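# Eight arms sort parcels into matching-colour trays

## Task

Place every parcel inside the tray that has the same colour as the parcel, lying flat against the bottom of that tray.

## Robot and tools

Robots: eight identical i2rt Big YAM arms, arm1 to arm8. Each has six revolute joints, a two-finger gripper and a wrist camera (armN_cam_wrist). Eight further cameras, cam_arm1 to cam_arm8, are fixed in the room, not on any arm. Robots do not coordinate; if one stalls, the others keep going. The hand reaches roughly 1.0 m from the joint-1 axis.

Frame: one shared scene frame, origin on the floor, +z up, metres. Foot (base_link) positions: arm1 (-2.151, -0.606, 0.766) quat_wxyz (0.978, -0.005, -0.003, -0.210); arm2 (-0.854, -0.623, 0.797) (0.324, 0, 0, 0.946); arm3 (0.435, -0.612, 0.752) (0.301, -0.002, -0.004, 0.954); arm4 (1.688, -0.612, 0.754) (0.889, -0.002, 0.008, 0.458); arm5 (2.165, 0.644, 0.790) (0.130, -0.001, -0.003, 0.991); arm6 (0.850, 0.628, 0.817) (0.953, 0, 0, -0.304); arm7 (-0.424, 0.615, 0.799) (0.949, 0.001, 0.001, -0.314); arm8 (-1.661, 0.655, 0.757) (0.464, 0, 0, -0.886). Each foot faces its own +x. Table tops beneath the arms are at z=+0.720. The hand point lies between the finger pads, about 1 cm short of the tips; fingers extend along the hand's +z and open along its y. With joints 1 and 6 at 0 and the hand level and pointing forward, the wrist camera sits on top looking at the fingertips.

move: one action. Keys are arm1 to arm8 (each optional, one object per arm) and cameras. An arm left out gets nothing new but may keep pushing toward an old target. Each arm object may carry:
- joints: absolute targets by name. joint1_rad -2.879 to 2.879 (rotation about the foot, positive counter-clockwise from above, 0 = along the foot's facing); joint2_rad 0 to 3.141 (shoulder, 0 = upper arm back and about level, positive lifts then brings it forward); joint3_rad 0 to 3.019 (elbow, 0 = folded); joint4_rad -1.692 to 1.57 (hand pitch, positive tips fingers up); joint5_rad -1.57 to 1.57 (sideways swing, positive to the arm's right); joint6_rad -2.094 to 2.094 (roll, positive clockwise viewed from behind the hand); gripper_m 0 to 0.093, the absolute fingertip gap in metres. Radians for joints.
- target: a list of seven numbers [x, y, z, qw, qx, qy, qz], an absolute hand pose in the scene frame (metres), same form as the printed "hand" line. The hand travels a straight line toward it from its current hand_target. When target is present, joints may hold only gripper_m.
- speed: peak path speed in m/s, 0.002 to 0.5, default 0.25; only allowed with target. Rotation is capped at twice this value in rad/s.
All motions in one call start together; all hand paths finish together, paced by the slowest. Paths take 0.5 to 10 s and stop after 10 s even if unfinished; no call exceeds 15 s. Each control step clips the path pose to 100 mm and 20 degrees from the measured hand pose; the arm favours position over orientation. Hands lag, wander, may overshoot speed near full extension, and often settle a centimetre or more off. Paths ignore obstacles and other arms. Unknown keys make a call invalid; out-of-range values make it refused, and a refusal (or a stop during a call) cancels the remaining move, wait and finished_scene calls of that reply.

cameras (move and wait): list of names, or "all"; omitted or null means all, [] means none. Images are 672x504.

wait: seconds from 0 to 10; nothing new is commanded; returns state and images. zoom_image: camera plus region [x0, y0, x1, y1] in pixels of that camera's latest image, top-left origin, at most 504 by 504; only cameras in the newest images. finished_scene: scene = current scene number; irreversible, and the result must hold without the robot.

Reading results: "move: arm1 done; arm2 time_out" summarises each commanded arm. "pictures" gives image order. Robots under "as last shown" were not commanded and repeat old values. joint_status and hand_status: off_target (rested away, may still push); time_out (joints keep a nearby target and push; on_its_own lists them; send the reported position to relax); not_followed (a safety check withheld it, usually "joint command not followed" or "pose unreachable"; gripper commands still run). on_its_own "held at" shows a target, not a reading. Joint velocities in rad/s (gripper m/s), "within noise" meaning still. Torques are total drive output incl. gravity, positive toward larger angles; joints 3 and 4 wrap at ±28 N m. hand_target is the pose of the current joint targets.

Gripper: clamped on a hard object it reads up to 0.005 m under the object's width; closed on nothing 0.000 to 0.002; in air up to 0.002 m wide. Commanding about 0.005 m below the touch reading gives full force (about 50 to 64 N per pad); soft items get crushed more. Release with a target well above the reading.

Avoid: hard pressing between arms (the self-collision check can be late, and fingers, housings and wrist cameras of different arms may meet); knocking objects out of the work area; drops, letting go of moving parts, slamming, pushing hard. The arm keeps pushing on contact. Holding loads, long reach or pushing at unreachable poses heats motors: MOTOR HOT appears at 85 °C, at 100 °C an OVER-TEMPERATURE FAULT drops the arm for 30 to 60 s or longer, after which affected keys read limit_stop_at_motor_heat and should be resent. Loose objects may occasionally be nudged by outside pushes. The simulation keeps running, holding the last command, while a reply is being written. Camera intrinsics and T_world_to_cam are supplied per camera; room cameras may have shifted by up to about 2.3 degrees and 9 mm, and printed hand positions drift at long reach.

Each tool is called after "Request:" in YAML: its name, and indented under it one key for each argument.

## Session

Request:
move:
  cameras: ["cam_arm1","cam_arm2","cam_arm3","cam_arm4","cam_arm5","cam_arm6","cam_arm7","cam_arm8"]

Scene clock: 0.00 s.
Joint torques (N m): no reading
Heat: arm1: hottest joint1_rad 32 °C; arm2: hottest joint2_rad 29 °C; arm3: hottest joint1_rad 31 °C; arm4: hottest gripper 32 °C; arm5: hottest joint6_rad 30 °C; arm6: hottest joint2_rad 30 °C; arm7: hottest joint5_rad 29 °C; arm8: hottest joint1_rad 31 °C.
Joint velocities: within noise
arm1.joint_positions: joint1_rad=-0.028 joint2_rad=+0.521 joint3_rad=+1.431 joint4_rad=-1.508 joint5_rad=+0.032 joint6_rad=-0.133 gripper_m=+0.09396
arm1.joint_status: not commanded
arm1.hand: x=-2.0073 y=-0.6778 z=+1.3083 quat_wxyz=(-0.446, -0.145, -0.870, +0.152) (m; scene frame)
arm1.hand_target: x=-2.0101 y=-0.6764 z=+1.3161 quat_wxyz=(-0.454, -0.145, -0.865, +0.155) (m; scene frame)
arm1.hand_status: not commanded
arm2.joint_positions: joint1_rad=+0.020 joint2_rad=+0.528 joint3_rad=+1.425 joint4_rad=-1.340 joint5_rad=+0.175 joint6_rad=+0.036 gripper_m=+0.09396
arm2.joint_status: not commanded
arm2.hand: x=-0.9859 y=-0.4872 z=+1.3715 quat_wxyz=(-0.230, +0.778, -0.324, -0.487) (m; scene frame)
arm2.hand_target: x=-0.9833 y=-0.4891 z=+1.3817 quat_wxyz=(-0.232, +0.772, -0.322, -0.497) (m; scene frame)
arm2.hand_status: not commanded
arm3.joint_positions: joint1_rad=+0.084 joint2_rad=+0.623 joint3_rad=+1.443 joint4_rad=-1.225 joint5_rad=+0.214 joint6_rad=-0.288 gripper_m=+0.09396
arm3.joint_status: not commanded
arm3.hand: x=+0.2458 y=-0.4641 z=+1.3420 quat_wxyz=(-0.302, +0.818, -0.155, -0.465) (m; scene frame)
arm3.hand_target: x=+0.2487 y=-0.4659 z=+1.3553 quat_wxyz=(-0.306, +0.809, -0.155, -0.477) (m; scene frame)
arm3.hand_status: not commanded
arm4.joint_positions: joint1_rad=+0.299 joint2_rad=+0.615 joint3_rad=+1.406 joint4_rad=-1.263 joint5_rad=-0.166 joint6_rad=-0.115 gripper_m=+0.09396
arm4.joint_status: not commanded
arm4.hand: x=+1.7423 y=-0.3720 z=+1.3161 quat_wxyz=(-0.394, +0.570, -0.636, -0.340) (m; scene frame)
arm4.hand_target: x=+1.7413 y=-0.3753 z=+1.3284 quat_wxyz=(-0.404, +0.566, -0.630, -0.346) (m; scene frame)
arm4.hand_status: not commanded
arm5.joint_positions: joint1_rad=-0.422 joint2_rad=+0.625 joint3_rad=+1.427 joint4_rad=-1.371 joint5_rad=+0.120 joint6_rad=-0.097 gripper_m=+0.09396
arm5.joint_status: not commanded
arm5.hand: x=+2.0004 y=+0.7998 z=+1.3402 quat_wxyz=(-0.234, +0.830, -0.279, -0.422) (m; scene frame)
arm5.hand_target: x=+2.0022 y=+0.7982 z=+1.3527 quat_wxyz=(-0.238, +0.823, -0.277, -0.434) (m; scene frame)
arm5.hand_status: not commanded
arm6.joint_positions: joint1_rad=+0.075 joint2_rad=+0.549 joint3_rad=+1.411 joint4_rad=-1.315 joint5_rad=-0.143 joint6_rad=+0.201 gripper_m=+0.09396
arm6.joint_status: not commanded
arm6.hand: x=+1.0364 y=+0.5443 z=+1.3862 quat_wxyz=(-0.531, -0.272, -0.802, +0.030) (m; scene frame)
arm6.hand_target: x=+1.0336 y=+0.5460 z=+1.3993 quat_wxyz=(-0.544, -0.268, -0.794, +0.033) (m; scene frame)
arm6.hand_status: not commanded
arm7.joint_positions: joint1_rad=-0.146 joint2_rad=+0.496 joint3_rad=+1.379 joint4_rad=-1.460 joint5_rad=-0.022 joint6_rad=+0.046 gripper_m=+0.09396
arm7.joint_status: not commanded
arm7.hand: x=-0.3012 y=+0.4957 z=+1.3304 quat_wxyz=(-0.447, -0.351, -0.807, +0.162) (m; scene frame)
arm7.hand_target: x=-0.3031 y=+0.4977 z=+1.3404 quat_wxyz=(-0.457, -0.348, -0.801, +0.166) (m; scene frame)
arm7.hand_status: not commanded
arm8.joint_positions: joint1_rad=-0.237 joint2_rad=+0.447 joint3_rad=+1.428 joint4_rad=-1.458 joint5_rad=-0.190 joint6_rad=-0.420 gripper_m=+0.09396
arm8.joint_status: not commanded
arm8.hand: x=-1.7428 y=+0.5401 z=+1.3190 quat_wxyz=(-0.160, -0.687, -0.503, +0.499) (m; scene frame)
arm8.hand_target: x=-1.7406 y=+0.5420 z=+1.3271 quat_wxyz=(-0.161, -0.682, -0.500, +0.508) (m; scene frame)
arm8.hand_status: not commanded
pictures: cam_arm1, cam_arm2, cam_arm3, cam_arm4, cam_arm5, cam_arm6, cam_arm7, cam_arm8

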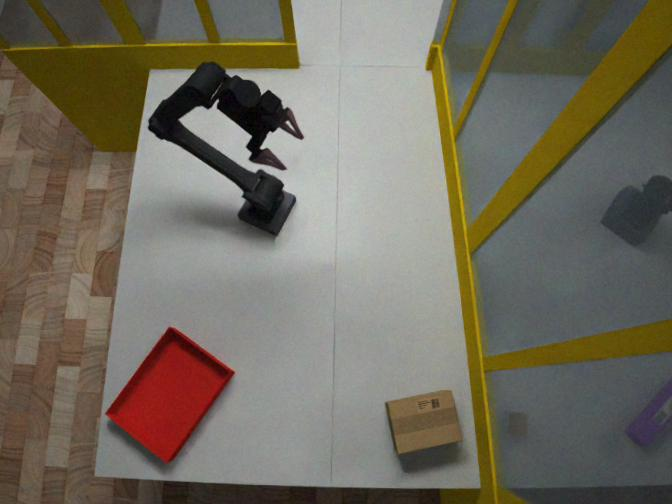

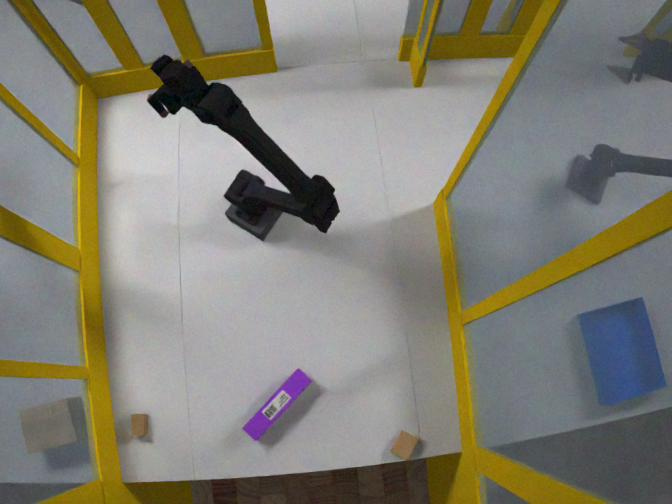

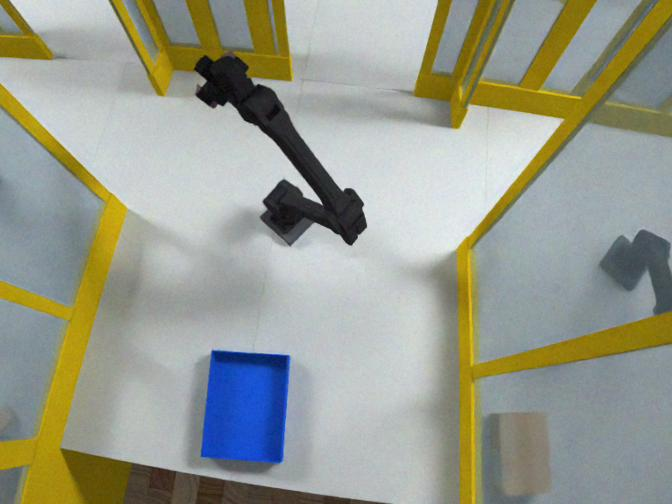

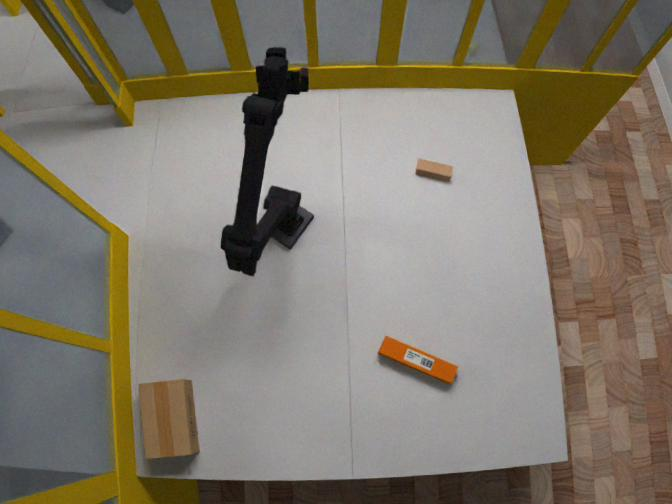

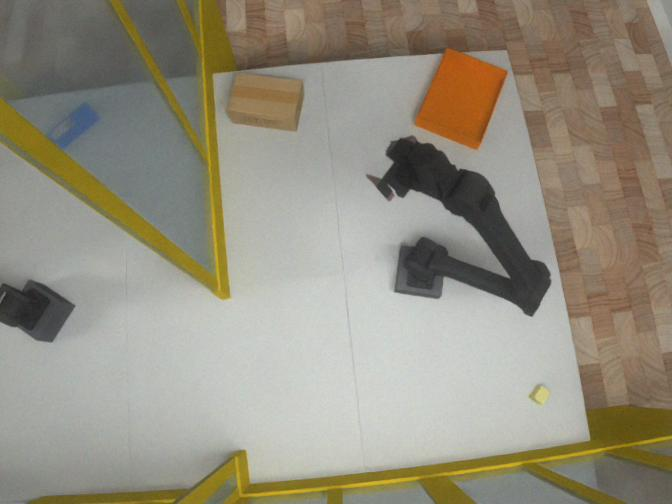

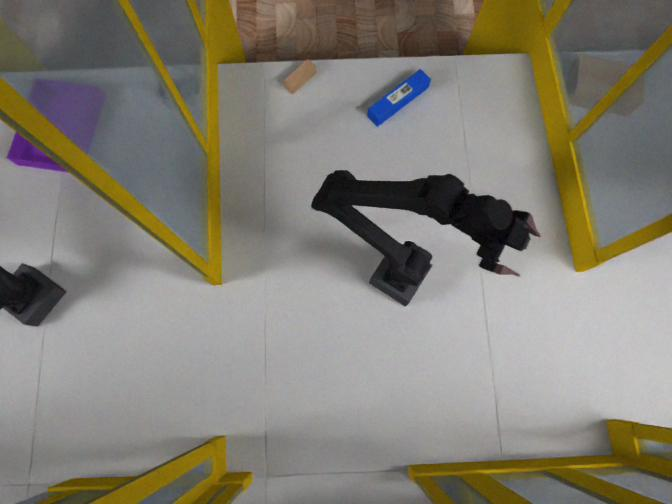

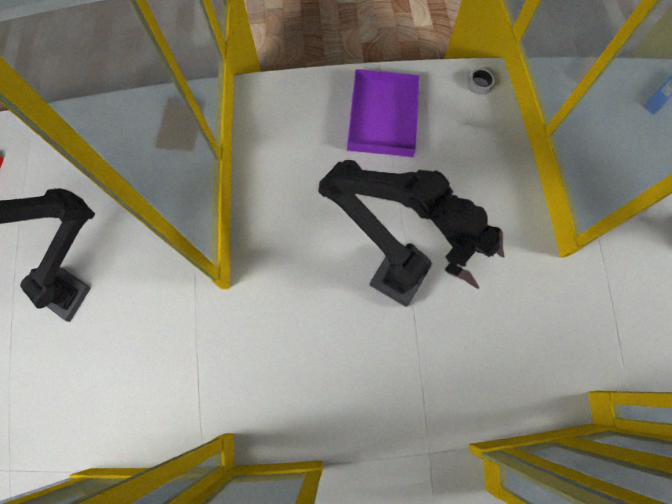

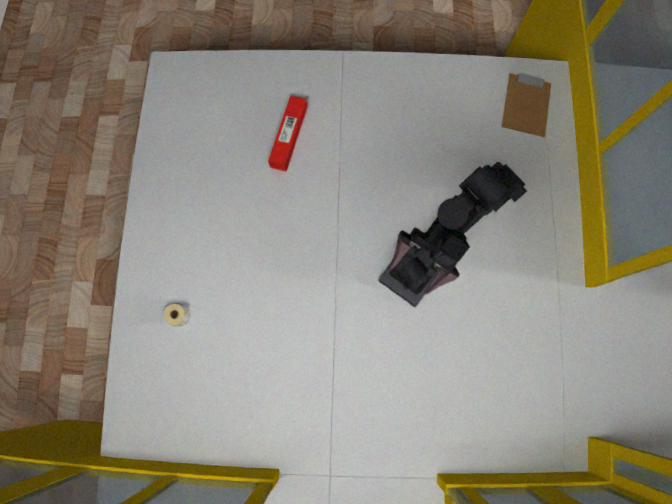

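Request:
zoom_image:
  camera: "cam_arm3"
  region: [330, 0, 672, 256]

Request:
zoom_image:
  camera: "cam_arm5"
  region: [0, 250, 336, 504]

Request:
zoom_image:
  camera: "cam_arm6"
  region: [330, 250, 672, 504]

Request:
zoom_image:
  camera: "cam_arm4"
  region: [0, 0, 336, 254]

Scaled by 1.474.

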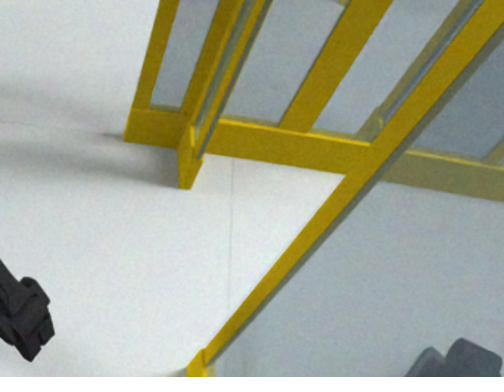

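Scaled by 1.500.

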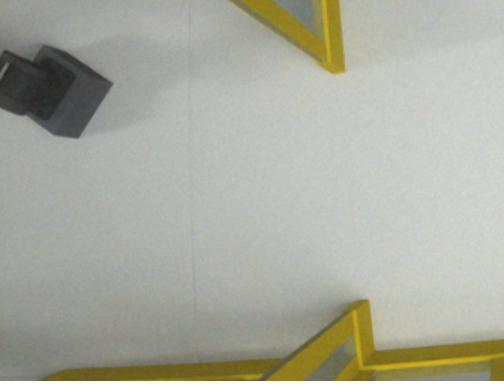

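Scaled by 1.474.

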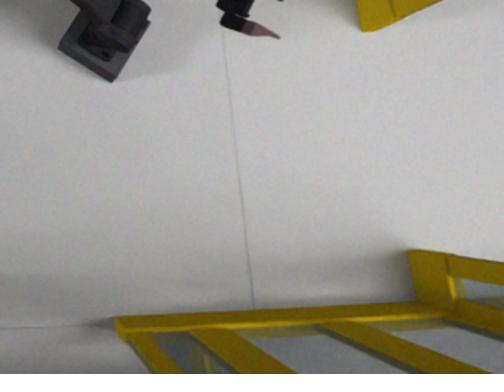

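Scaled by 1.500.

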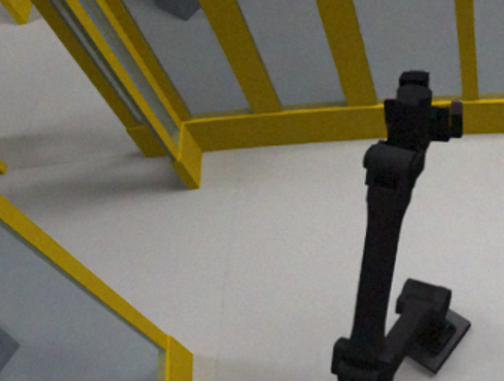

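Request:
move:
  arm1: {"joints":{"joint1_rad":-1.545,"joint5_rad":0,"joint6_rad":0}}
  arm2: {"joints":{"joint1_rad":2.265,"joint5_rad":0,"joint6_rad":0}}
  arm3: {"joints":{"joint1_rad":2.103,"joint5_rad":0,"joint6_rad":0}}
  arm4: {"joints":{"joint1_rad":-1.817,"joint5_rad":0,"joint6_rad":0}}
  arm5: {"joints":{"joint1_rad":-1.688,"joint5_rad":0,"joint6_rad":0}}
  arm6: {"joints":{"joint1_rad":2.115,"joint5_rad":0,"joint6_rad":0}}
  arm7: {"joints":{"joint1_rad":2.147,"joint5_rad":0,"joint6_rad":0}}
  arm8: {"joints":{"joint1_rad":-1.82,"joint5_rad":0,"joint6_rad":0}}
  cameras: []

Scene clock: 128.67 s.
Joint torques (N m): arm1=[0.38 4.72 7.82 1.69 -0.03 0.07] | arm2=[0.79 3.72 8.12 2.21 -0.08 -0.2] | arm3=[0.56 0.67 9.98 1.72 -0.17 0.12] | arm4=[-1.44 2.37 10.81 1.96 -0.06 0.11] | arm5=[-1.49 3.66 7.46 1.8 -0.25 0.03] | arm6=[0.15 3.66 9.13 1.73 0.11 -0.16] | arm7=[0.38 2.26 9.78 1.48 0.07 0.04] | arm8=[1.32 6.3 8.5 1.47 -0.03 0.03]
Heat: arm1: hottest joint1_rad 31 °C; arm2: hottest joint3_rad 34 °C; arm3: hottest joint1_rad 30 °C; arm4: hottest joint3_rad 41 °C; arm5: hottest joint3_rad 34 °C; arm6: hottest joint3_rad 31 °C; arm7: hottest joint3_rad 38 °C; arm8: hottest joint1_rad 30 °C.
move: arm1 done; arm2 done; arm3 done; arm4 done; arm5 done; arm6 done; arm7 done; arm8 done
Joint velocities: within noise
arm1.joint_positions: joint1_rad=-1.532 joint2_rad=+0.521 joint3_rad=+1.431 joint4_rad=-1.508 joint5_rad=+0.003 joint6_rad=-0.008 gripper_m=+0.09398
arm1.joint_status: all done
arm1.hand: x=-2.2159 y=-0.7531 z=+1.3083 quat_wxyz=(-0.263, -0.731, -0.494, +0.391) (m; scene frame)
arm1.hand_target: x=-2.2163 y=-0.7495 z=+1.3161 quat_wxyz=(-0.268, -0.731, -0.484, +0.398) (m; scene frame)
arm1.hand_status: not commanded
arm2.joint_positions: joint1_rad=+2.258 joint2_rad=+0.528 joint3_rad=+1.425 joint4_rad=-1.340 joint5_rad=+0.002 joint6_rad=+0.014 gripper_m=+0.09398
arm2.joint_status: all done
arm2.hand: x=-0.8497 y=-0.8131 z=+1.3700 quat_wxyz=(+0.385, +0.594, +0.601, -0.371) (m; scene frame)
arm2.hand_target: x=-0.8482 y=-0.8099 z=+1.3802 quat_wxyz=(+0.391, +0.583, +0.603, -0.379) (m; scene frame)
arm2.hand_status: not commanded
arm3.joint_positions: joint1_rad=+2.090 joint2_rad=+0.623 joint3_rad=+1.443 joint4_rad=-1.225 joint5_rad=+0.001 joint6_rad=-0.016 gripper_m=+0.09398
arm3.joint_status: all done
arm3.hand: x=+0.4094 y=-0.8547 z=+1.3391 quat_wxyz=(+0.367, +0.615, +0.568, -0.407) (m; scene frame)
arm3.hand_target: x=+0.4130 y=-0.8517 z=+1.3525 quat_wxyz=(+0.382, +0.609, +0.561, -0.410) (m; scene frame)
arm3.hand_status: not commanded
arm4.joint_positions: joint1_rad=-1.801 joint2_rad=+0.615 joint3_rad=+1.406 joint4_rad=-1.263 joint5_rad=+0.000 joint6_rad=-0.007 gripper_m=+0.09398
arm4.joint_status: all done
arm4.hand: x=+1.8522 y=-0.7858 z=+1.3178 quat_wxyz=(-0.472, -0.345, -0.780, +0.223) (m; scene frame)
arm4.hand_target: x=+1.8471 y=-0.7856 z=+1.3301 quat_wxyz=(-0.482, -0.351, -0.769, +0.230) (m; scene frame)
arm4.hand_status: not commanded
arm5.joint_positions: joint1_rad=-1.681 joint2_rad=+0.625 joint3_rad=+1.427 joint4_rad=-1.371 joint5_rad=+0.002 joint6_rad=-0.010 gripper_m=+0.09397
arm5.joint_status: all done
arm5.hand: x=+2.2459 y=+0.8523 z=+1.3408 quat_wxyz=(-0.401, +0.498, -0.721, -0.269) (m; scene frame)
arm5.hand_target: x=+2.2461 y=+0.8495 z=+1.3533 quat_wxyz=(-0.410, +0.488, -0.719, -0.278) (m; scene frame)
arm5.hand_status: not commanded
arm6.joint_positions: joint1_rad=+2.106 joint2_rad=+0.549 joint3_rad=+1.411 joint4_rad=-1.315 joint5_rad=-0.002 joint6_rad=+0.007 gripper_m=+0.09398
arm6.joint_status: all done
arm6.hand: x=+0.8676 y=+0.8317 z=+1.3855 quat_wxyz=(-0.388, +0.572, -0.625, -0.361) (m; scene frame)
arm6.hand_target: x=+0.8658 y=+0.8286 z=+1.3986 quat_wxyz=(-0.398, +0.571, -0.615, -0.370) (m; scene frame)
arm6.hand_status: not commanded
arm7.joint_positions: joint1_rad=+2.137 joint2_rad=+0.496 joint3_rad=+1.379 joint4_rad=-1.460 joint5_rad=-0.003 joint6_rad=+0.008 gripper_m=+0.09398
arm7.joint_status: all done
arm7.hand: x=-0.4111 y=+0.7827 z=+1.3312 quat_wxyz=(-0.348, +0.596, -0.645, -0.328) (m; scene frame)
arm7.hand_target: x=-0.4124 y=+0.7799 z=+1.3412 quat_wxyz=(-0.356, +0.597, -0.636, -0.335) (m; scene frame)
arm7.hand_status: not commanded
arm8.joint_positions: joint1_rad=-1.812 joint2_rad=+0.447 joint3_rad=+1.428 joint4_rad=-1.458 joint5_rad=-0.002 joint6_rad=-0.008 gripper_m=+0.09398
arm8.joint_status: all done
arm8.hand: x=-1.7541 y=+0.7614 z=+1.3173 quat_wxyz=(+0.215, -0.780, +0.348, +0.473) (m; scene frame)
arm8.hand_target: x=-1.7512 y=+0.7601 z=+1.3255 quat_wxyz=(+0.219, -0.772, +0.352, +0.481) (m; scene frame)
arm8.hand_status: not commanded
pictures: none
No camera images: "cameras" was empty.

Request:
move:
  arm1: {"target":[-2.38,-1.17,1.08,0,0.832,0.554,0]}
  arm2: {"target":[-0.834,-1.26,1.05,0,0.917,0.399,0]}
  arm3: {"target":[0.39,-1.2,1.08,0,0.734,0.679,0]}
  arm4: {"target":[2.13,-1.13,1.05,0,0.191,0.982,0]}
  arm5: {"target":[2.4,1.24,1.08,0,0.562,-0.827,0]}
  arm6: {"target":[0.905,1.35,1.05,0,0.301,-0.954,0]}
  arm7: {"target":[-0.387,1.22,1.08,0,0.685,-0.729,0]}
  arm8: {"target":[-2.077,1.13,1.05,0,0.629,-0.777,0]}
  cameras: ["arm1_cam_wrist","arm2_cam_wrist","arm3_cam_wrist","arm4_cam_wrist","arm5_cam_wrist","arm6_cam_wrist","arm7_cam_wrist","arm8_cam_wrist"]

Scene clock: 146.40 s.
Joint torques (N m): arm1=[1.73 -16.5 12.46 -0.06 0.02 0.07] | arm2=[-0.21 -23.59 12.11 0.09 -0.08 0.08] | arm3=[0.67 -19.19 14.27 -0.09 0.04 0.13] | arm4=[0.97 -17.44 15.21 0.06 -0.02 -0.02] | arm5=[-1.38 -18.49 10.09 0.05 -0.23 0.07] | arm6=[-1.32 -18.73 13.19 -0.05 0.03 -0.03] | arm7=[0.44 -16.09 15.3 -0.39 -0.05 0.06] | arm8=[1.44 -18.9 14.15 -0.46 -0.12 0.03]
Heat: arm1: hottest joint3_rad 32 °C; arm2: hottest joint3_rad 34 °C; arm3: hottest joint1_rad 30 °C; arm4: hottest joint3_rad 42 °C; arm5: hottest joint3_rad 34 °C; arm6: hottest joint3_rad 32 °C; arm7: hottest joint3_rad 39 °C; arm8: hottest joint3_rad 31 °C.
move: arm1 off_target; arm2 off_target; arm3 off_target; arm4 off_target; arm5 off_target; arm6 off_target; arm7 off_target; arm8 off_target
Joint velocities: within noise
arm1.joint_positions: joint1_rad=-1.533 joint2_rad=+1.893 joint3_rad=+2.082 joint4_rad=-1.673 joint5_rad=+0.010 joint6_rad=+0.008 gripper_m=+0.09398
arm1.joint_status: not commanded
arm1.hand: x=-2.3810 y=-1.1606 z=+1.0662 quat_wxyz=(-0.026, -0.831, -0.554, +0.040) (m; scene frame)
arm1.hand_target: x=-2.3797 y=-1.1691 z=+1.0794 quat_wxyz=(-0.035, -0.831, -0.553, +0.051) (m; scene frame)
arm1.hand_status: off_target (0.017 m and 5.5 deg from the pose sent, 0.503 m and 56.2 deg at the start; a joint's target at an end of its range on 37 of 115 steps)
arm2.joint_positions: joint1_rad=+2.269 joint2_rad=+2.025 joint3_rad=+2.121 joint4_rad=-1.669 joint5_rad=+0.003 joint6_rad=+0.767 gripper_m=+0.09398
arm2.joint_status: not commanded
arm2.hand: x=-0.8316 y=-1.2515 z=+1.0285 quat_wxyz=(-0.002, +0.913, +0.408, -0.001) (m; scene frame)
arm2.hand_target: x=-0.8340 y=-1.2589 z=+1.0495 quat_wxyz=(+0.019, +0.917, +0.399, -0.007) (m; scene frame)
arm2.hand_status: off_target (0.023 m and 1.2 deg from the pose sent, 0.550 m and 76.6 deg at the start; a joint's target at an end of its range on 27 of 115 steps)
arm3.joint_positions: joint1_rad=+2.096 joint2_rad=+1.823 joint3_rad=+2.018 joint4_rad=-1.673 joint5_rad=+0.002 joint6_rad=-0.011 gripper_m=+0.09398
arm3.joint_status: not commanded
arm3.hand: x=+0.3831 y=-1.1910 z=+1.0576 quat_wxyz=(+0.030, +0.732, +0.679, -0.031) (m; scene frame)
arm3.hand_target: x=+0.3902 y=-1.1986 z=+1.0792 quat_wxyz=(+0.045, +0.732, +0.678, -0.048) (m; scene frame)
arm3.hand_status: off_target (0.025 m and 5.0 deg from the pose sent, 0.432 m and 66.5 deg at the start; a joint's target at an end of its range on 39 of 115 steps)
arm4.joint_positions: joint1_rad=-1.841 joint2_rad=+2.084 joint3_rad=+2.344 joint4_rad=-1.684 joint5_rad=-0.018 joint6_rad=-0.478 gripper_m=+0.09398
arm4.joint_status: not commanded
arm4.hand: x=+2.1163 y=-1.1288 z=+1.0357 quat_wxyz=(-0.058, -0.203, -0.977, +0.045) (m; scene frame)
arm4.hand_target: x=+2.1291 y=-1.1288 z=+1.0491 quat_wxyz=(-0.070, -0.191, -0.978, +0.056) (m; scene frame)
arm4.hand_status: off_target (0.020 m and 8.5 deg from the pose sent, 0.517 m and 67.5 deg at the start; a joint's target at an end of its range on 37 of 115 steps)
arm5.joint_positions: joint1_rad=-1.681 joint2_rad=+2.012 joint3_rad=+2.174 joint4_rad=-1.676 joint5_rad=+0.001 joint6_rad=-0.009 gripper_m=+0.09397
arm5.joint_status: not commanded
arm5.hand: x=+2.3951 y=+1.2349 z=+1.0548 quat_wxyz=(-0.027, +0.568, -0.823, -0.017) (m; scene frame)
arm5.hand_target: x=+2.3995 y=+1.2386 z=+1.0793 quat_wxyz=(-0.047, +0.561, -0.826, -0.031) (m; scene frame)
arm5.hand_status: off_target (0.026 m and 3.8 deg from the pose sent, 0.492 m and 57.8 deg at the start; a joint's target at an end of its range on 35 of 115 steps)
arm6.joint_positions: joint1_rad=+2.123 joint2_rad=+2.284 joint3_rad=+2.499 joint4_rad=-1.698 joint5_rad=+0.002 joint6_rad=+0.875 gripper_m=+0.09398
arm6.joint_status: not commanded
arm6.hand: x=+0.8982 y=+1.3423 z=+1.0264 quat_wxyz=(-0.017, +0.310, -0.950, -0.040) (m; scene frame)
arm6.hand_target: x=+0.9050 y=+1.3482 z=+1.0495 quat_wxyz=(-0.026, +0.300, -0.951, -0.063) (m; scene frame)
arm6.hand_status: off_target (0.026 m and 5.2 deg from the pose sent, 0.618 m and 79.5 deg at the start; a joint's target at an end of its range on 30 of 115 steps)
arm7.joint_positions: joint1_rad=+2.142 joint2_rad=+1.932 joint3_rad=+2.045 joint4_rad=-1.695 joint5_rad=+0.000 joint6_rad=+0.007 gripper_m=+0.09398
arm7.joint_status: not commanded
arm7.hand: x=-0.3821 y=+1.2086 z=+1.0587 quat_wxyz=(+0.003, +0.680, -0.734, +0.003) (m; scene frame)
arm7.hand_target: x=-0.3870 y=+1.2186 z=+1.0795 quat_wxyz=(-0.013, +0.685, -0.729, -0.013) (m; scene frame)
arm7.hand_status: off_target (0.025 m and 1.0 deg from the pose sent, 0.505 m and 57.1 deg at the start; a joint's target at an end of its range on 28 of 115 steps)
arm8.joint_positions: joint1_rad=-1.808 joint2_rad=+1.957 joint3_rad=+2.134 joint4_rad=-1.670 joint5_rad=+0.004 joint6_rad=+0.921 gripper_m=+0.09398
arm8.joint_status: not commanded
arm8.hand: x=-2.0740 y=+1.1213 z=+1.0352 quat_wxyz=(+0.000, -0.635, +0.772, +0.039) (m; scene frame)
arm8.hand_target: x=-2.0764 y=+1.1292 z=+1.0493 quat_wxyz=(-0.002, -0.628, +0.776, +0.054) (m; scene frame)
arm8.hand_status: off_target (0.017 m and 4.5 deg from the pose sent, 0.558 m and 80.8 deg at the start; a joint's target at an end of its range on 33 of 115 steps)
pictures: arm1_cam_wrist, arm2_cam_wrist, arm3_cam_wrist, arm4_cam_wrist, arm5_cam_wrist, arm6_cam_wrist, arm7_cam_wrist, arm8_cam_wrist
camera_calibration:
arm1_cam_wrist: T_world_to_cam=[[-0.9171, 0.398641, -0.00373157, -1.71591], [0.345018, 0.798357, 0.493547, 1.22655], [0.199727, 0.451344, -0.869711, 2.05331], [0, 0, 0, 1]] pos_world=[-2.40694, -1.22194, 1.17403]
arm2_cam_wrist: T_world_to_cam=[[-0.741842, 0.670365, 0.0167772, 0.203644], [0.551843, 0.596087, 0.583224, 0.609519], [0.380972, 0.441918, -0.812138, 1.82572], [0, 0, 0, 1]] pos_world=[-0.880836, -1.30666, 1.12384]
arm3_cam_wrist: T_world_to_cam=[[-0.996712, 0.0807303, 0.00696279, 0.469527], [0.0730233, 0.857659, 0.509008, 0.461069], [0.0351206, 0.507842, -0.860734, 1.6257], [0, 0, 0, 1]] pos_world=[0.377218, -1.25894, 1.16134]
arm4_cam_wrist: T_world_to_cam=[[-0.389187, -0.917843, 0.0780876, -0.295933], [-0.798214, 0.37834, 0.468736, 1.63558], [-0.45977, 0.120096, -0.87988, 2.14475], [0, 0, 0, 1]] pos_world=[2.17646, -1.148, 1.14357]
arm5_cam_wrist: T_world_to_cam=[[0.930853, -0.365311, 0.00780424, -1.78552], [-0.316474, -0.795367, 0.516949, 1.20254], [-0.18264, -0.483673, -0.855981, 2.06178], [0, 0, 0, 1]] pos_world=[2.41919, 1.30142, 1.15713]
arm6_cam_wrist: T_world_to_cam=[[0.595284, -0.801344, -0.0590318, 0.600106], [-0.663997, -0.531965, 0.525473, 0.776947], [-0.452488, -0.273609, -0.84876, 1.76914], [0, 0, 0, 1]] pos_world=[0.959168, 1.37825, 1.12873]
arm7_cam_wrist: T_world_to_cam=[[0.998077, -0.0605754, 0.0131515, 0.43744], [-0.0570267, -0.814149, 0.577849, 0.356751], [-0.0242961, -0.577487, -0.816038, 1.67388], [0, 0, 0, 1]] pos_world=[-0.375585, 1.28359, 1.15405]
arm8_cam_wrist: T_world_to_cam=[[0.978052, -0.19616, -0.0702464, 2.32211], [-0.126245, -0.826118, 0.549173, 0.100224], [-0.165758, -0.528252, -0.832751, 1.23116], [0, 0, 0, 1]] pos_world=[-2.05441, 1.18867, 1.13333]

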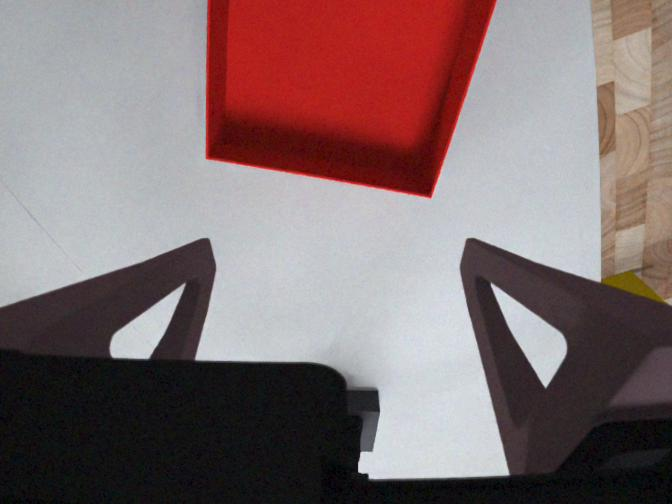

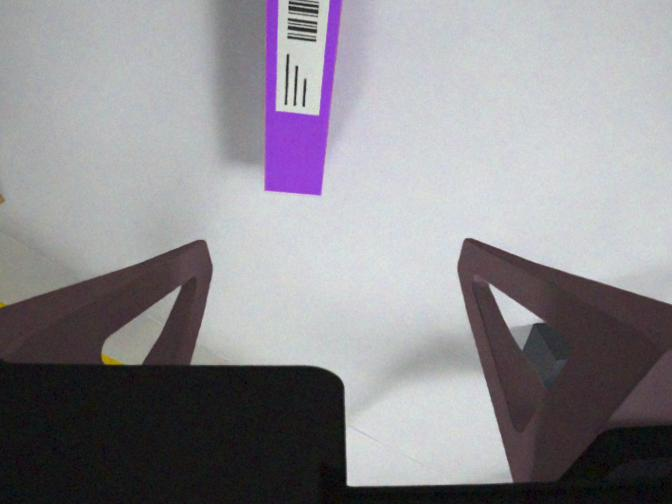

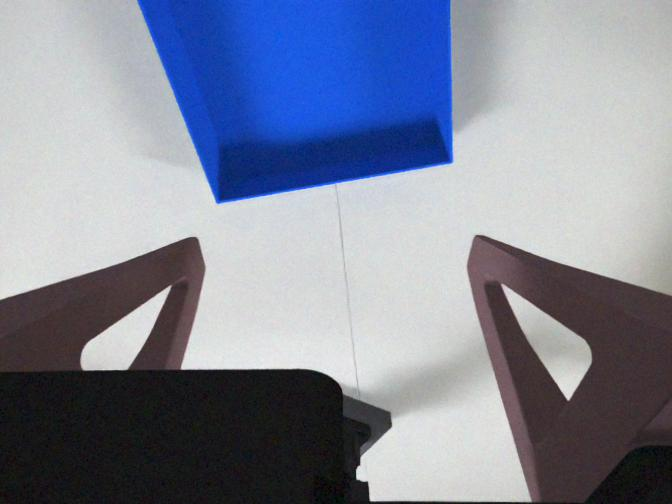

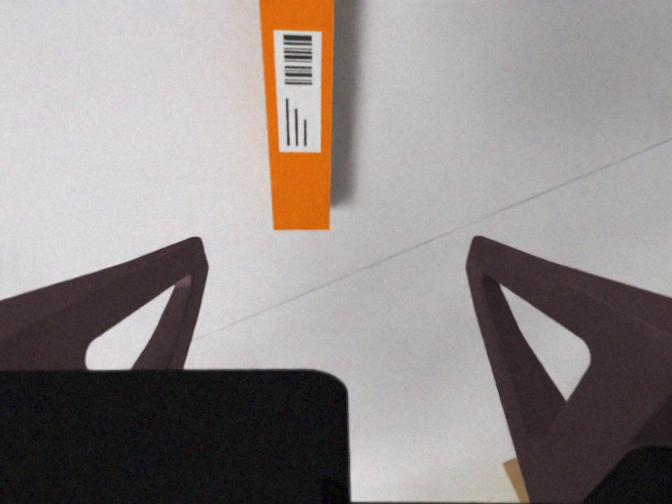

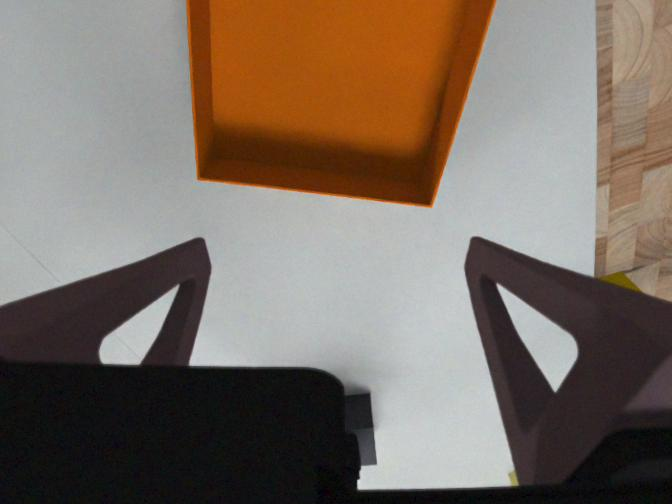

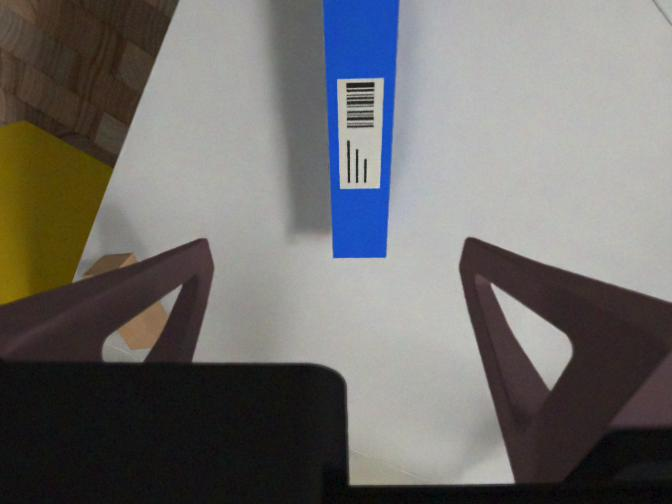

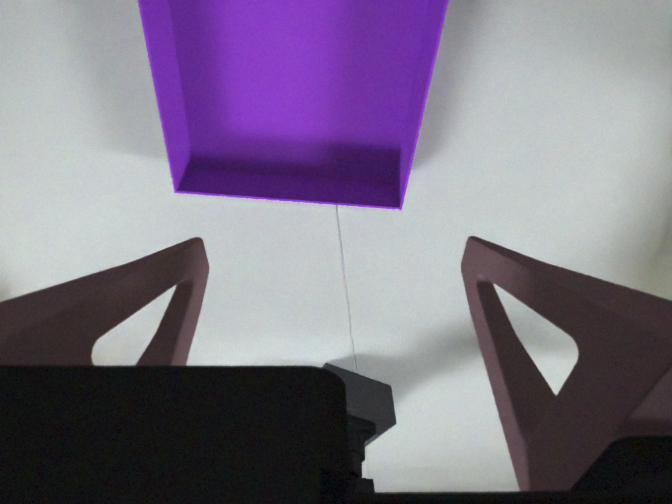

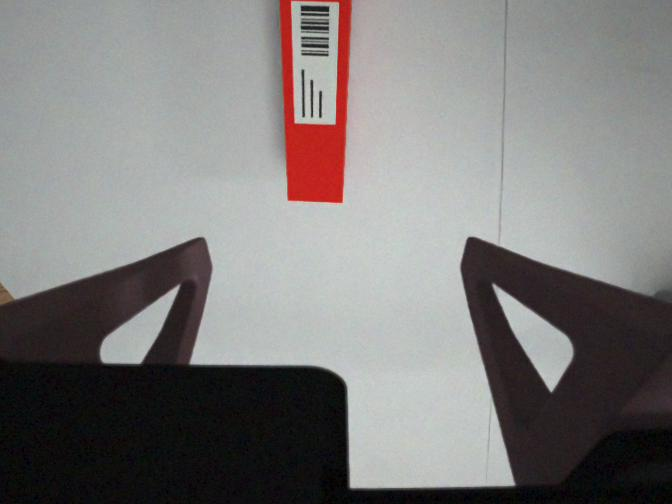

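Request:
move:
  arm1: {"target":[-2.33,-1.06,1.1,0,0.832,0.554,0]}
  arm2: {"target":[-0.73,-1.15,1.08,0,0.917,0.399,0]}
  arm3: {"target":[0.40,-1.08,1.1,0,0.734,0.679,0]}
  arm4: {"target":[1.99,-1.075,1.08,0,0.191,0.982,0]}
  arm5: {"target":[2.355,1.13,1.1,0,0.562,-0.827,0]}
  arm6: {"target":[0.78,1.265,1.08,0,0.301,-0.954,0]}
  arm7: {"target":[-0.395,1.10,1.1,0,0.685,-0.729,0]}
  arm8: {"target":[-2.108,0.98,1.08,0,0.629,-0.777,0]}
  cameras: ["arm1_cam_wrist","arm2_cam_wrist","arm3_cam_wrist","arm4_cam_wrist","arm5_cam_wrist","arm6_cam_wrist","arm7_cam_wrist","arm8_cam_wrist"]

Scene clock: 160.93 s.
Joint torques (N m): arm1=[2.2 -12.16 7.91 0.02 -0.01 0.08] | arm2=[-0.15 -19.84 7.9 0.28 0.05 0.09] | arm3=[0.62 -15.74 9.36 -0.02 0.03 0.13] | arm4=[-0.62 -14.62 9.68 0.03 -0.04 -0.03] | arm5=[-0.79 -13.86 6.95 -0.09 -0.18 0.05] | arm6=[-1.32 -18.67 8.59 -0.16 0.09 0] | arm7=[0.38 -12.75 8.91 0.49 -0.04 0.08] | arm8=[1.49 -17.2 9.1 -0.51 -0.12 0.01]
Heat: arm1: hottest joint3_rad 33 °C; arm2: hottest joint3_rad 37 °C; arm3: hottest joint3_rad 32 °C; arm4: hottest joint3_rad 45 °C; arm5: hottest joint3_rad 37 °C; arm6: hottest joint3_rad 33 °C; arm7: hottest joint3_rad 40 °C; arm8: hottest joint3_rad 32 °C.
move: arm1 off_target; arm2 done; arm3 off_target; arm4 off_target; arm5 done; arm6 off_target; arm7 done; arm8 off_target
Joint velocities: within noise
arm1.joint_positions: joint1_rad=-1.526 joint2_rad=+1.589 joint3_rad=+1.782 joint4_rad=-1.675 joint5_rad=+0.010 joint6_rad=+0.020 gripper_m=+0.09398
arm1.joint_status: not commanded
arm1.hand: x=-2.3370 y=-1.0601 z=+1.1060 quat_wxyz=(-0.026, -0.832, -0.552, +0.040) (m; scene frame)
arm1.hand_target: x=-2.3300 y=-1.0598 z=+1.0995 quat_wxyz=(-0.020, -0.832, -0.554, +0.029) (m; scene frame)
arm1.hand_status: off_target (0.009 m and 5.5 deg from the pose sent, 0.118 m and 5.5 deg at the start; a joint's target at an end of its range on 50 of 52 steps)
arm2.joint_positions: joint1_rad=+2.468 joint2_rad=+1.770 joint3_rad=+1.872 joint4_rad=-1.669 joint5_rad=+0.000 joint6_rad=+0.967 gripper_m=+0.09398
arm2.joint_status: not commanded
arm2.hand: x=-0.7271 y=-1.1525 z=+1.0778 quat_wxyz=(+0.001, +0.913, +0.408, +0.000) (m; scene frame)
arm2.hand_target: x=-0.7300 y=-1.1501 z=+1.0799 quat_wxyz=(+0.000, +0.917, +0.399, +0.000) (m; scene frame)
arm2.hand_status: done (0.004 m and 1.1 deg from the pose sent, 0.153 m and 1.2 deg at the start)
arm3.joint_positions: joint1_rad=+2.098 joint2_rad=+1.527 joint3_rad=+1.731 joint4_rad=-1.675 joint5_rad=+0.002 joint6_rad=-0.008 gripper_m=+0.09398
arm3.joint_status: not commanded
arm3.hand: x=+0.3934 y=-1.0837 z=+1.0934 quat_wxyz=(+0.033, +0.732, +0.679, -0.034) (m; scene frame)
arm3.hand_target: x=+0.3998 y=-1.0799 z=+1.0992 quat_wxyz=(+0.033, +0.733, +0.678, -0.036) (m; scene frame)
arm3.hand_status: off_target (0.010 m and 5.4 deg from the pose sent, 0.120 m and 5.0 deg at the start; a joint's target at an end of its range on 51 of 52 steps)
arm4.joint_positions: joint1_rad=-1.955 joint2_rad=+1.761 joint3_rad=+1.975 joint4_rad=-1.686 joint5_rad=-0.018 joint6_rad=-0.611 gripper_m=+0.09398
arm4.joint_status: not commanded
arm4.hand: x=+1.9938 y=-1.0769 z=+1.0809 quat_wxyz=(-0.036, -0.193, -0.980, +0.036) (m; scene frame)
arm4.hand_target: x=+1.9899 y=-1.0748 z=+1.0794 quat_wxyz=(-0.031, -0.191, -0.981, +0.032) (m; scene frame)
arm4.hand_status: off_target (0.004 m and 5.8 deg from the pose sent, 0.144 m and 8.5 deg at the start; a joint's target at an end of its range on 50 of 52 steps)
arm5.joint_positions: joint1_rad=-1.681 joint2_rad=+1.713 joint3_rad=+1.839 joint4_rad=-1.677 joint5_rad=+0.001 joint6_rad=-0.007 gripper_m=+0.09397
arm5.joint_status: not commanded
arm5.hand: x=+2.3552 y=+1.1327 z=+1.0919 quat_wxyz=(-0.011, +0.567, -0.824, -0.007) (m; scene frame)
arm5.hand_target: x=+2.3550 y=+1.1299 z=+1.0995 quat_wxyz=(-0.014, +0.562, -0.827, -0.010) (m; scene frame)
arm5.hand_status: done (0.009 m and 1.7 deg from the pose sent, 0.121 m and 3.8 deg at the start; a joint's target at an end of its range on 48 of 52 steps)
arm6.joint_positions: joint1_rad=+2.309 joint2_rad=+2.066 joint3_rad=+2.220 joint4_rad=-1.698 joint5_rad=+0.001 joint6_rad=+1.061 gripper_m=+0.09398
arm6.joint_status: not commanded
arm6.hand: x=+0.7736 y=+1.2692 z=+1.0614 quat_wxyz=(-0.003, +0.310, -0.951, -0.013) (m; scene frame)
arm6.hand_target: x=+0.7800 y=+1.2646 z=+1.0793 quat_wxyz=(-0.005, +0.301, -0.953, -0.023) (m; scene frame)
arm6.hand_status: off_target (0.020 m and 1.9 deg from the pose sent, 0.151 m and 5.2 deg at the start; a joint's target at an end of its range on 48 of 52 steps)
arm7.joint_positions: joint1_rad=+2.143 joint2_rad=+1.624 joint3_rad=+1.735 joint4_rad=-1.687 joint5_rad=+0.000 joint6_rad=+0.007 gripper_m=+0.09398
arm7.joint_status: not commanded
arm7.hand: x=-0.3902 y=+1.1009 z=+1.1019 quat_wxyz=(+0.001, +0.680, -0.733, +0.001) (m; scene frame)
arm7.hand_target: x=-0.3950 y=+1.1000 z=+1.1000 quat_wxyz=(+0.000, +0.685, -0.729, +0.000) (m; scene frame)
arm7.hand_status: done (0.005 m and 0.7 deg from the pose sent, 0.117 m and 1.0 deg at the start)
arm8.joint_positions: joint1_rad=-1.586 joint2_rad=+1.758 joint3_rad=+1.953 joint4_rad=-1.670 joint5_rad=+0.004 joint6_rad=+1.145 gripper_m=+0.09398
arm8.joint_status: not commanded
arm8.hand: x=-2.1134 y=+0.9810 z=+1.0765 quat_wxyz=(-0.011, -0.634, +0.772, +0.046) (m; scene frame)
arm8.hand_target: x=-2.1079 y=+0.9799 z=+1.0794 quat_wxyz=(-0.012, -0.629, +0.776, +0.044) (m; scene frame)
arm8.hand_status: off_target (0.006 m and 5.5 deg from the pose sent, 0.152 m and 4.5 deg at the start; a joint's target at an end of its range on 51 of 52 steps)
pictures: arm1_cam_wrist, arm2_cam_wrist, arm3_cam_wrist, arm4_cam_wrist, arm5_cam_wrist, arm6_cam_wrist, arm7_cam_wrist, arm8_cam_wrist
camera_calibration:
arm1_cam_wrist: T_world_to_cam=[[-0.915128, 0.403135, -0.00478766, -1.70498], [0.348543, 0.797059, 0.493168, 1.11876], [0.202629, 0.449643, -0.869921, 2.03893], [0, 0, 0, 1]] pos_world=[-2.36336, -1.12117, 1.21381]
arm2_cam_wrist: T_world_to_cam=[[-0.741123, 0.671286, 0.0106112, 0.222181], [0.550437, 0.598501, 0.582078, 0.466995], [0.38439, 0.437232, -0.813063, 1.7803], [0, 0, 0, 1]] pos_world=[-0.77672, -1.20705, 1.17332]
arm3_cam_wrist: T_world_to_cam=[[-0.996702, 0.080837, 0.00710917, 0.470781], [0.0734286, 0.861115, 0.50308, 0.360114], [0.0345457, 0.501943, -0.86421, 1.59931], [0, 0, 0, 1]] pos_world=[0.387537, -1.15092, 1.19763]
arm4_cam_wrist: T_world_to_cam=[[-0.369227, -0.926793, 0.0687476, -0.338798], [-0.785512, 0.350761, 0.50984, 1.39752], [-0.49663, 0.134245, -0.857518, 2.18647], [0, 0, 0, 1]] pos_world=[2.05855, -1.09772, 1.18572]
arm5_cam_wrist: T_world_to_cam=[[0.930112, -0.3672, 0.00745757, -1.78172], [-0.310751, -0.775979, 0.548899, 1.01908], [-0.195769, -0.512855, -0.835855, 2.07875], [0, 0, 0, 1]] pos_world=[2.38083, 1.20263, 1.19145]
arm6_cam_wrist: T_world_to_cam=[[0.594534, -0.803908, -0.0161746, 0.57607], [-0.658495, -0.49834, 0.563951, 0.549162], [-0.461425, -0.324637, -0.82565, 1.76967], [0, 0, 0, 1]] pos_world=[0.835696, 1.31128, 1.16074]
arm7_cam_wrist: T_world_to_cam=[[0.998163, -0.0591367, 0.0132055, 0.436864], [-0.0560262, -0.817739, 0.572856, 0.2535], [-0.0230782, -0.572543, -0.81955, 1.64563], [0, 0, 0, 1]] pos_world=[-0.383881, 1.17532, 1.19769]
arm8_cam_wrist: T_world_to_cam=[[0.975699, -0.197041, -0.0958493, 2.35948], [-0.112137, -0.824836, 0.55414, -0.0200987], [-0.188248, -0.529925, -0.826887, 1.13268], [0, 0, 0, 1]] pos_world=[-2.09117, 1.04857, 1.17389]

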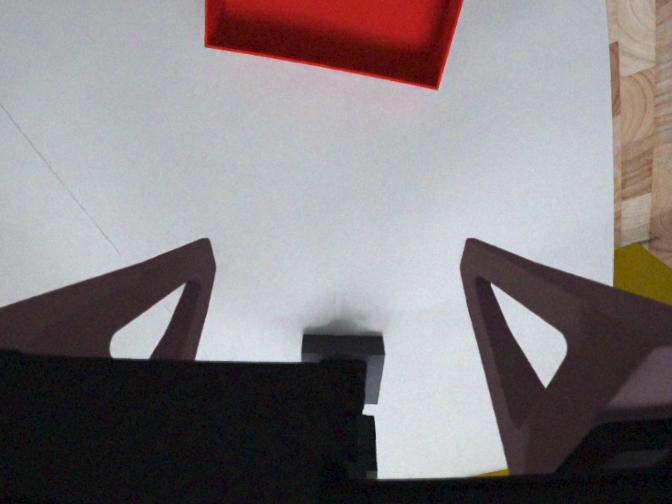

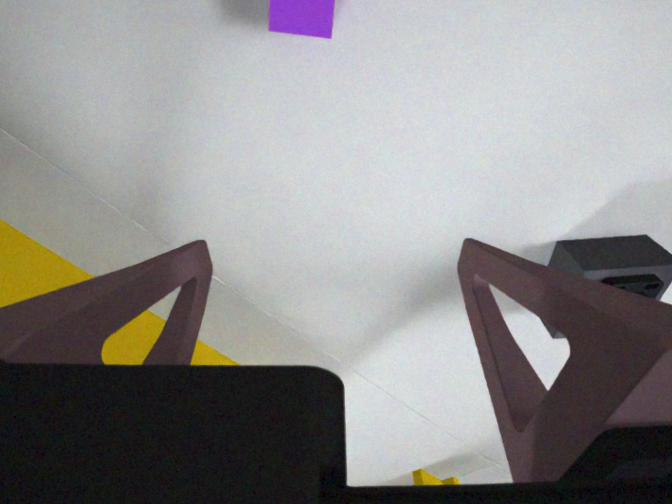

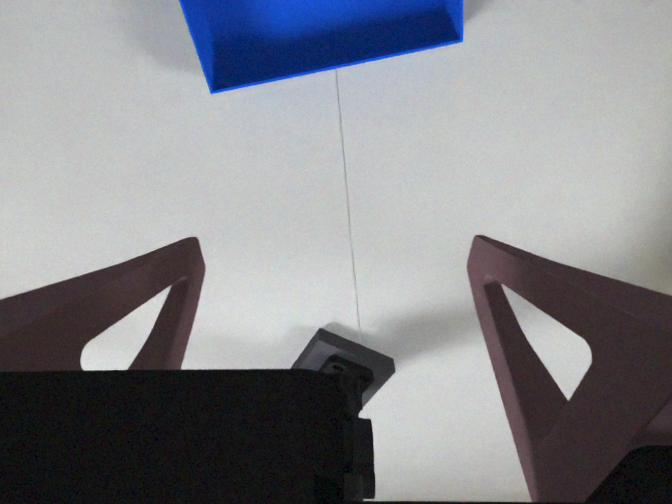

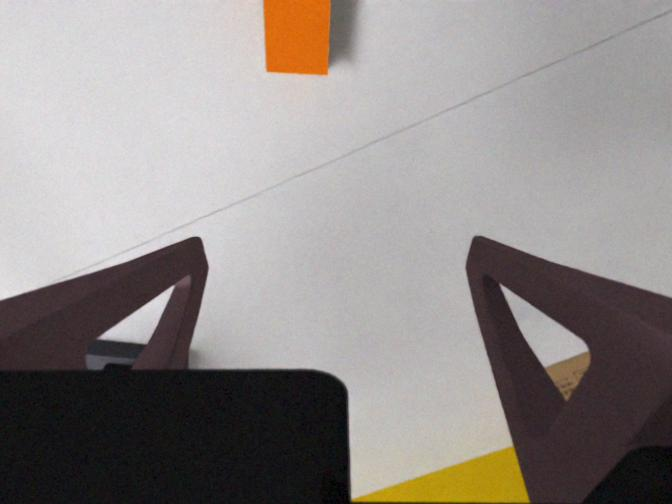

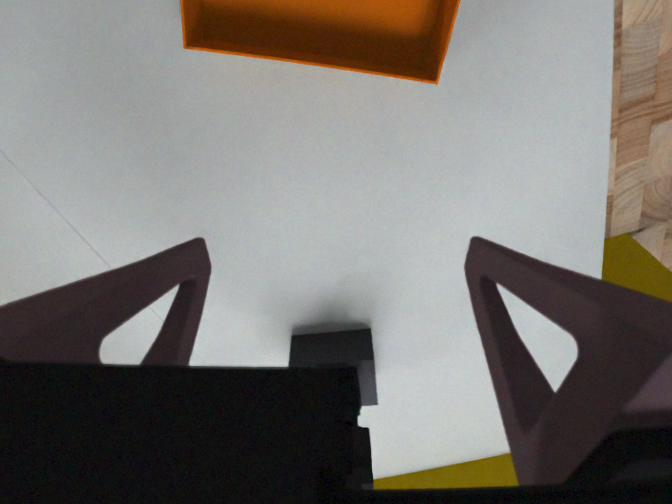

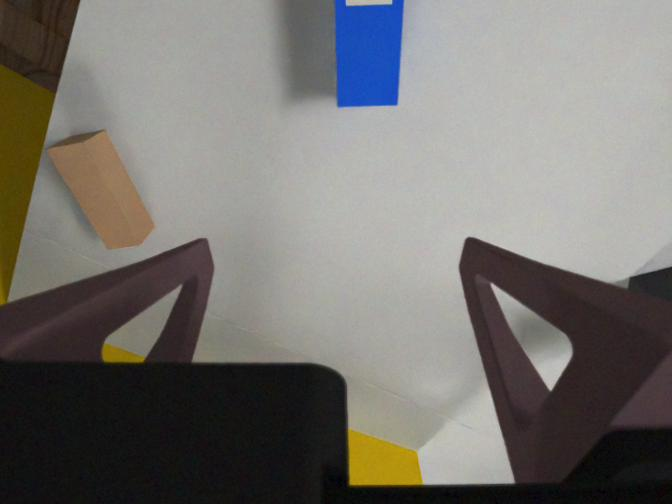

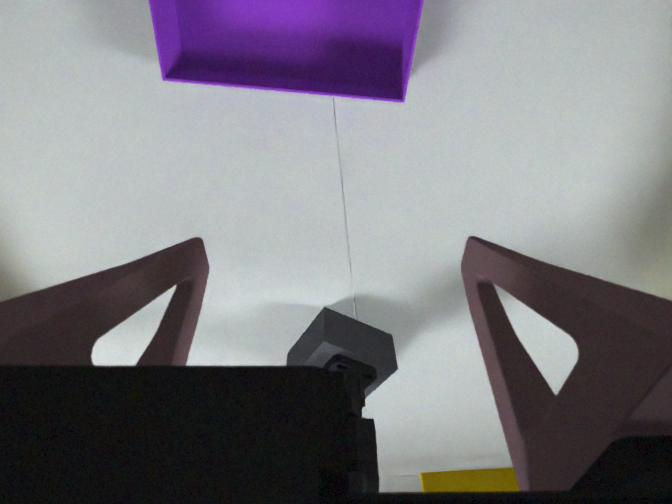

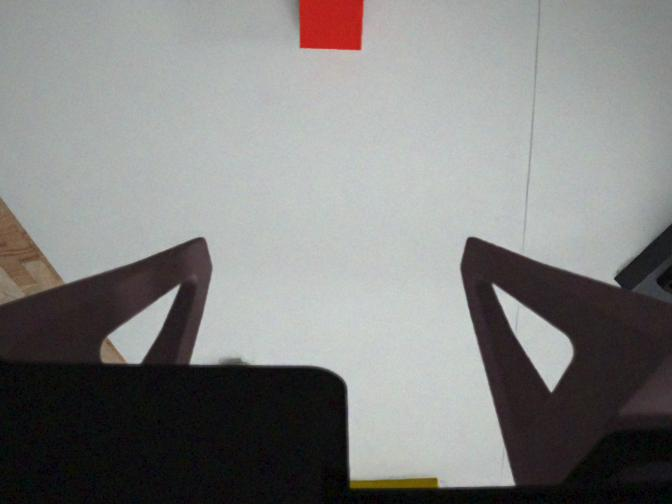

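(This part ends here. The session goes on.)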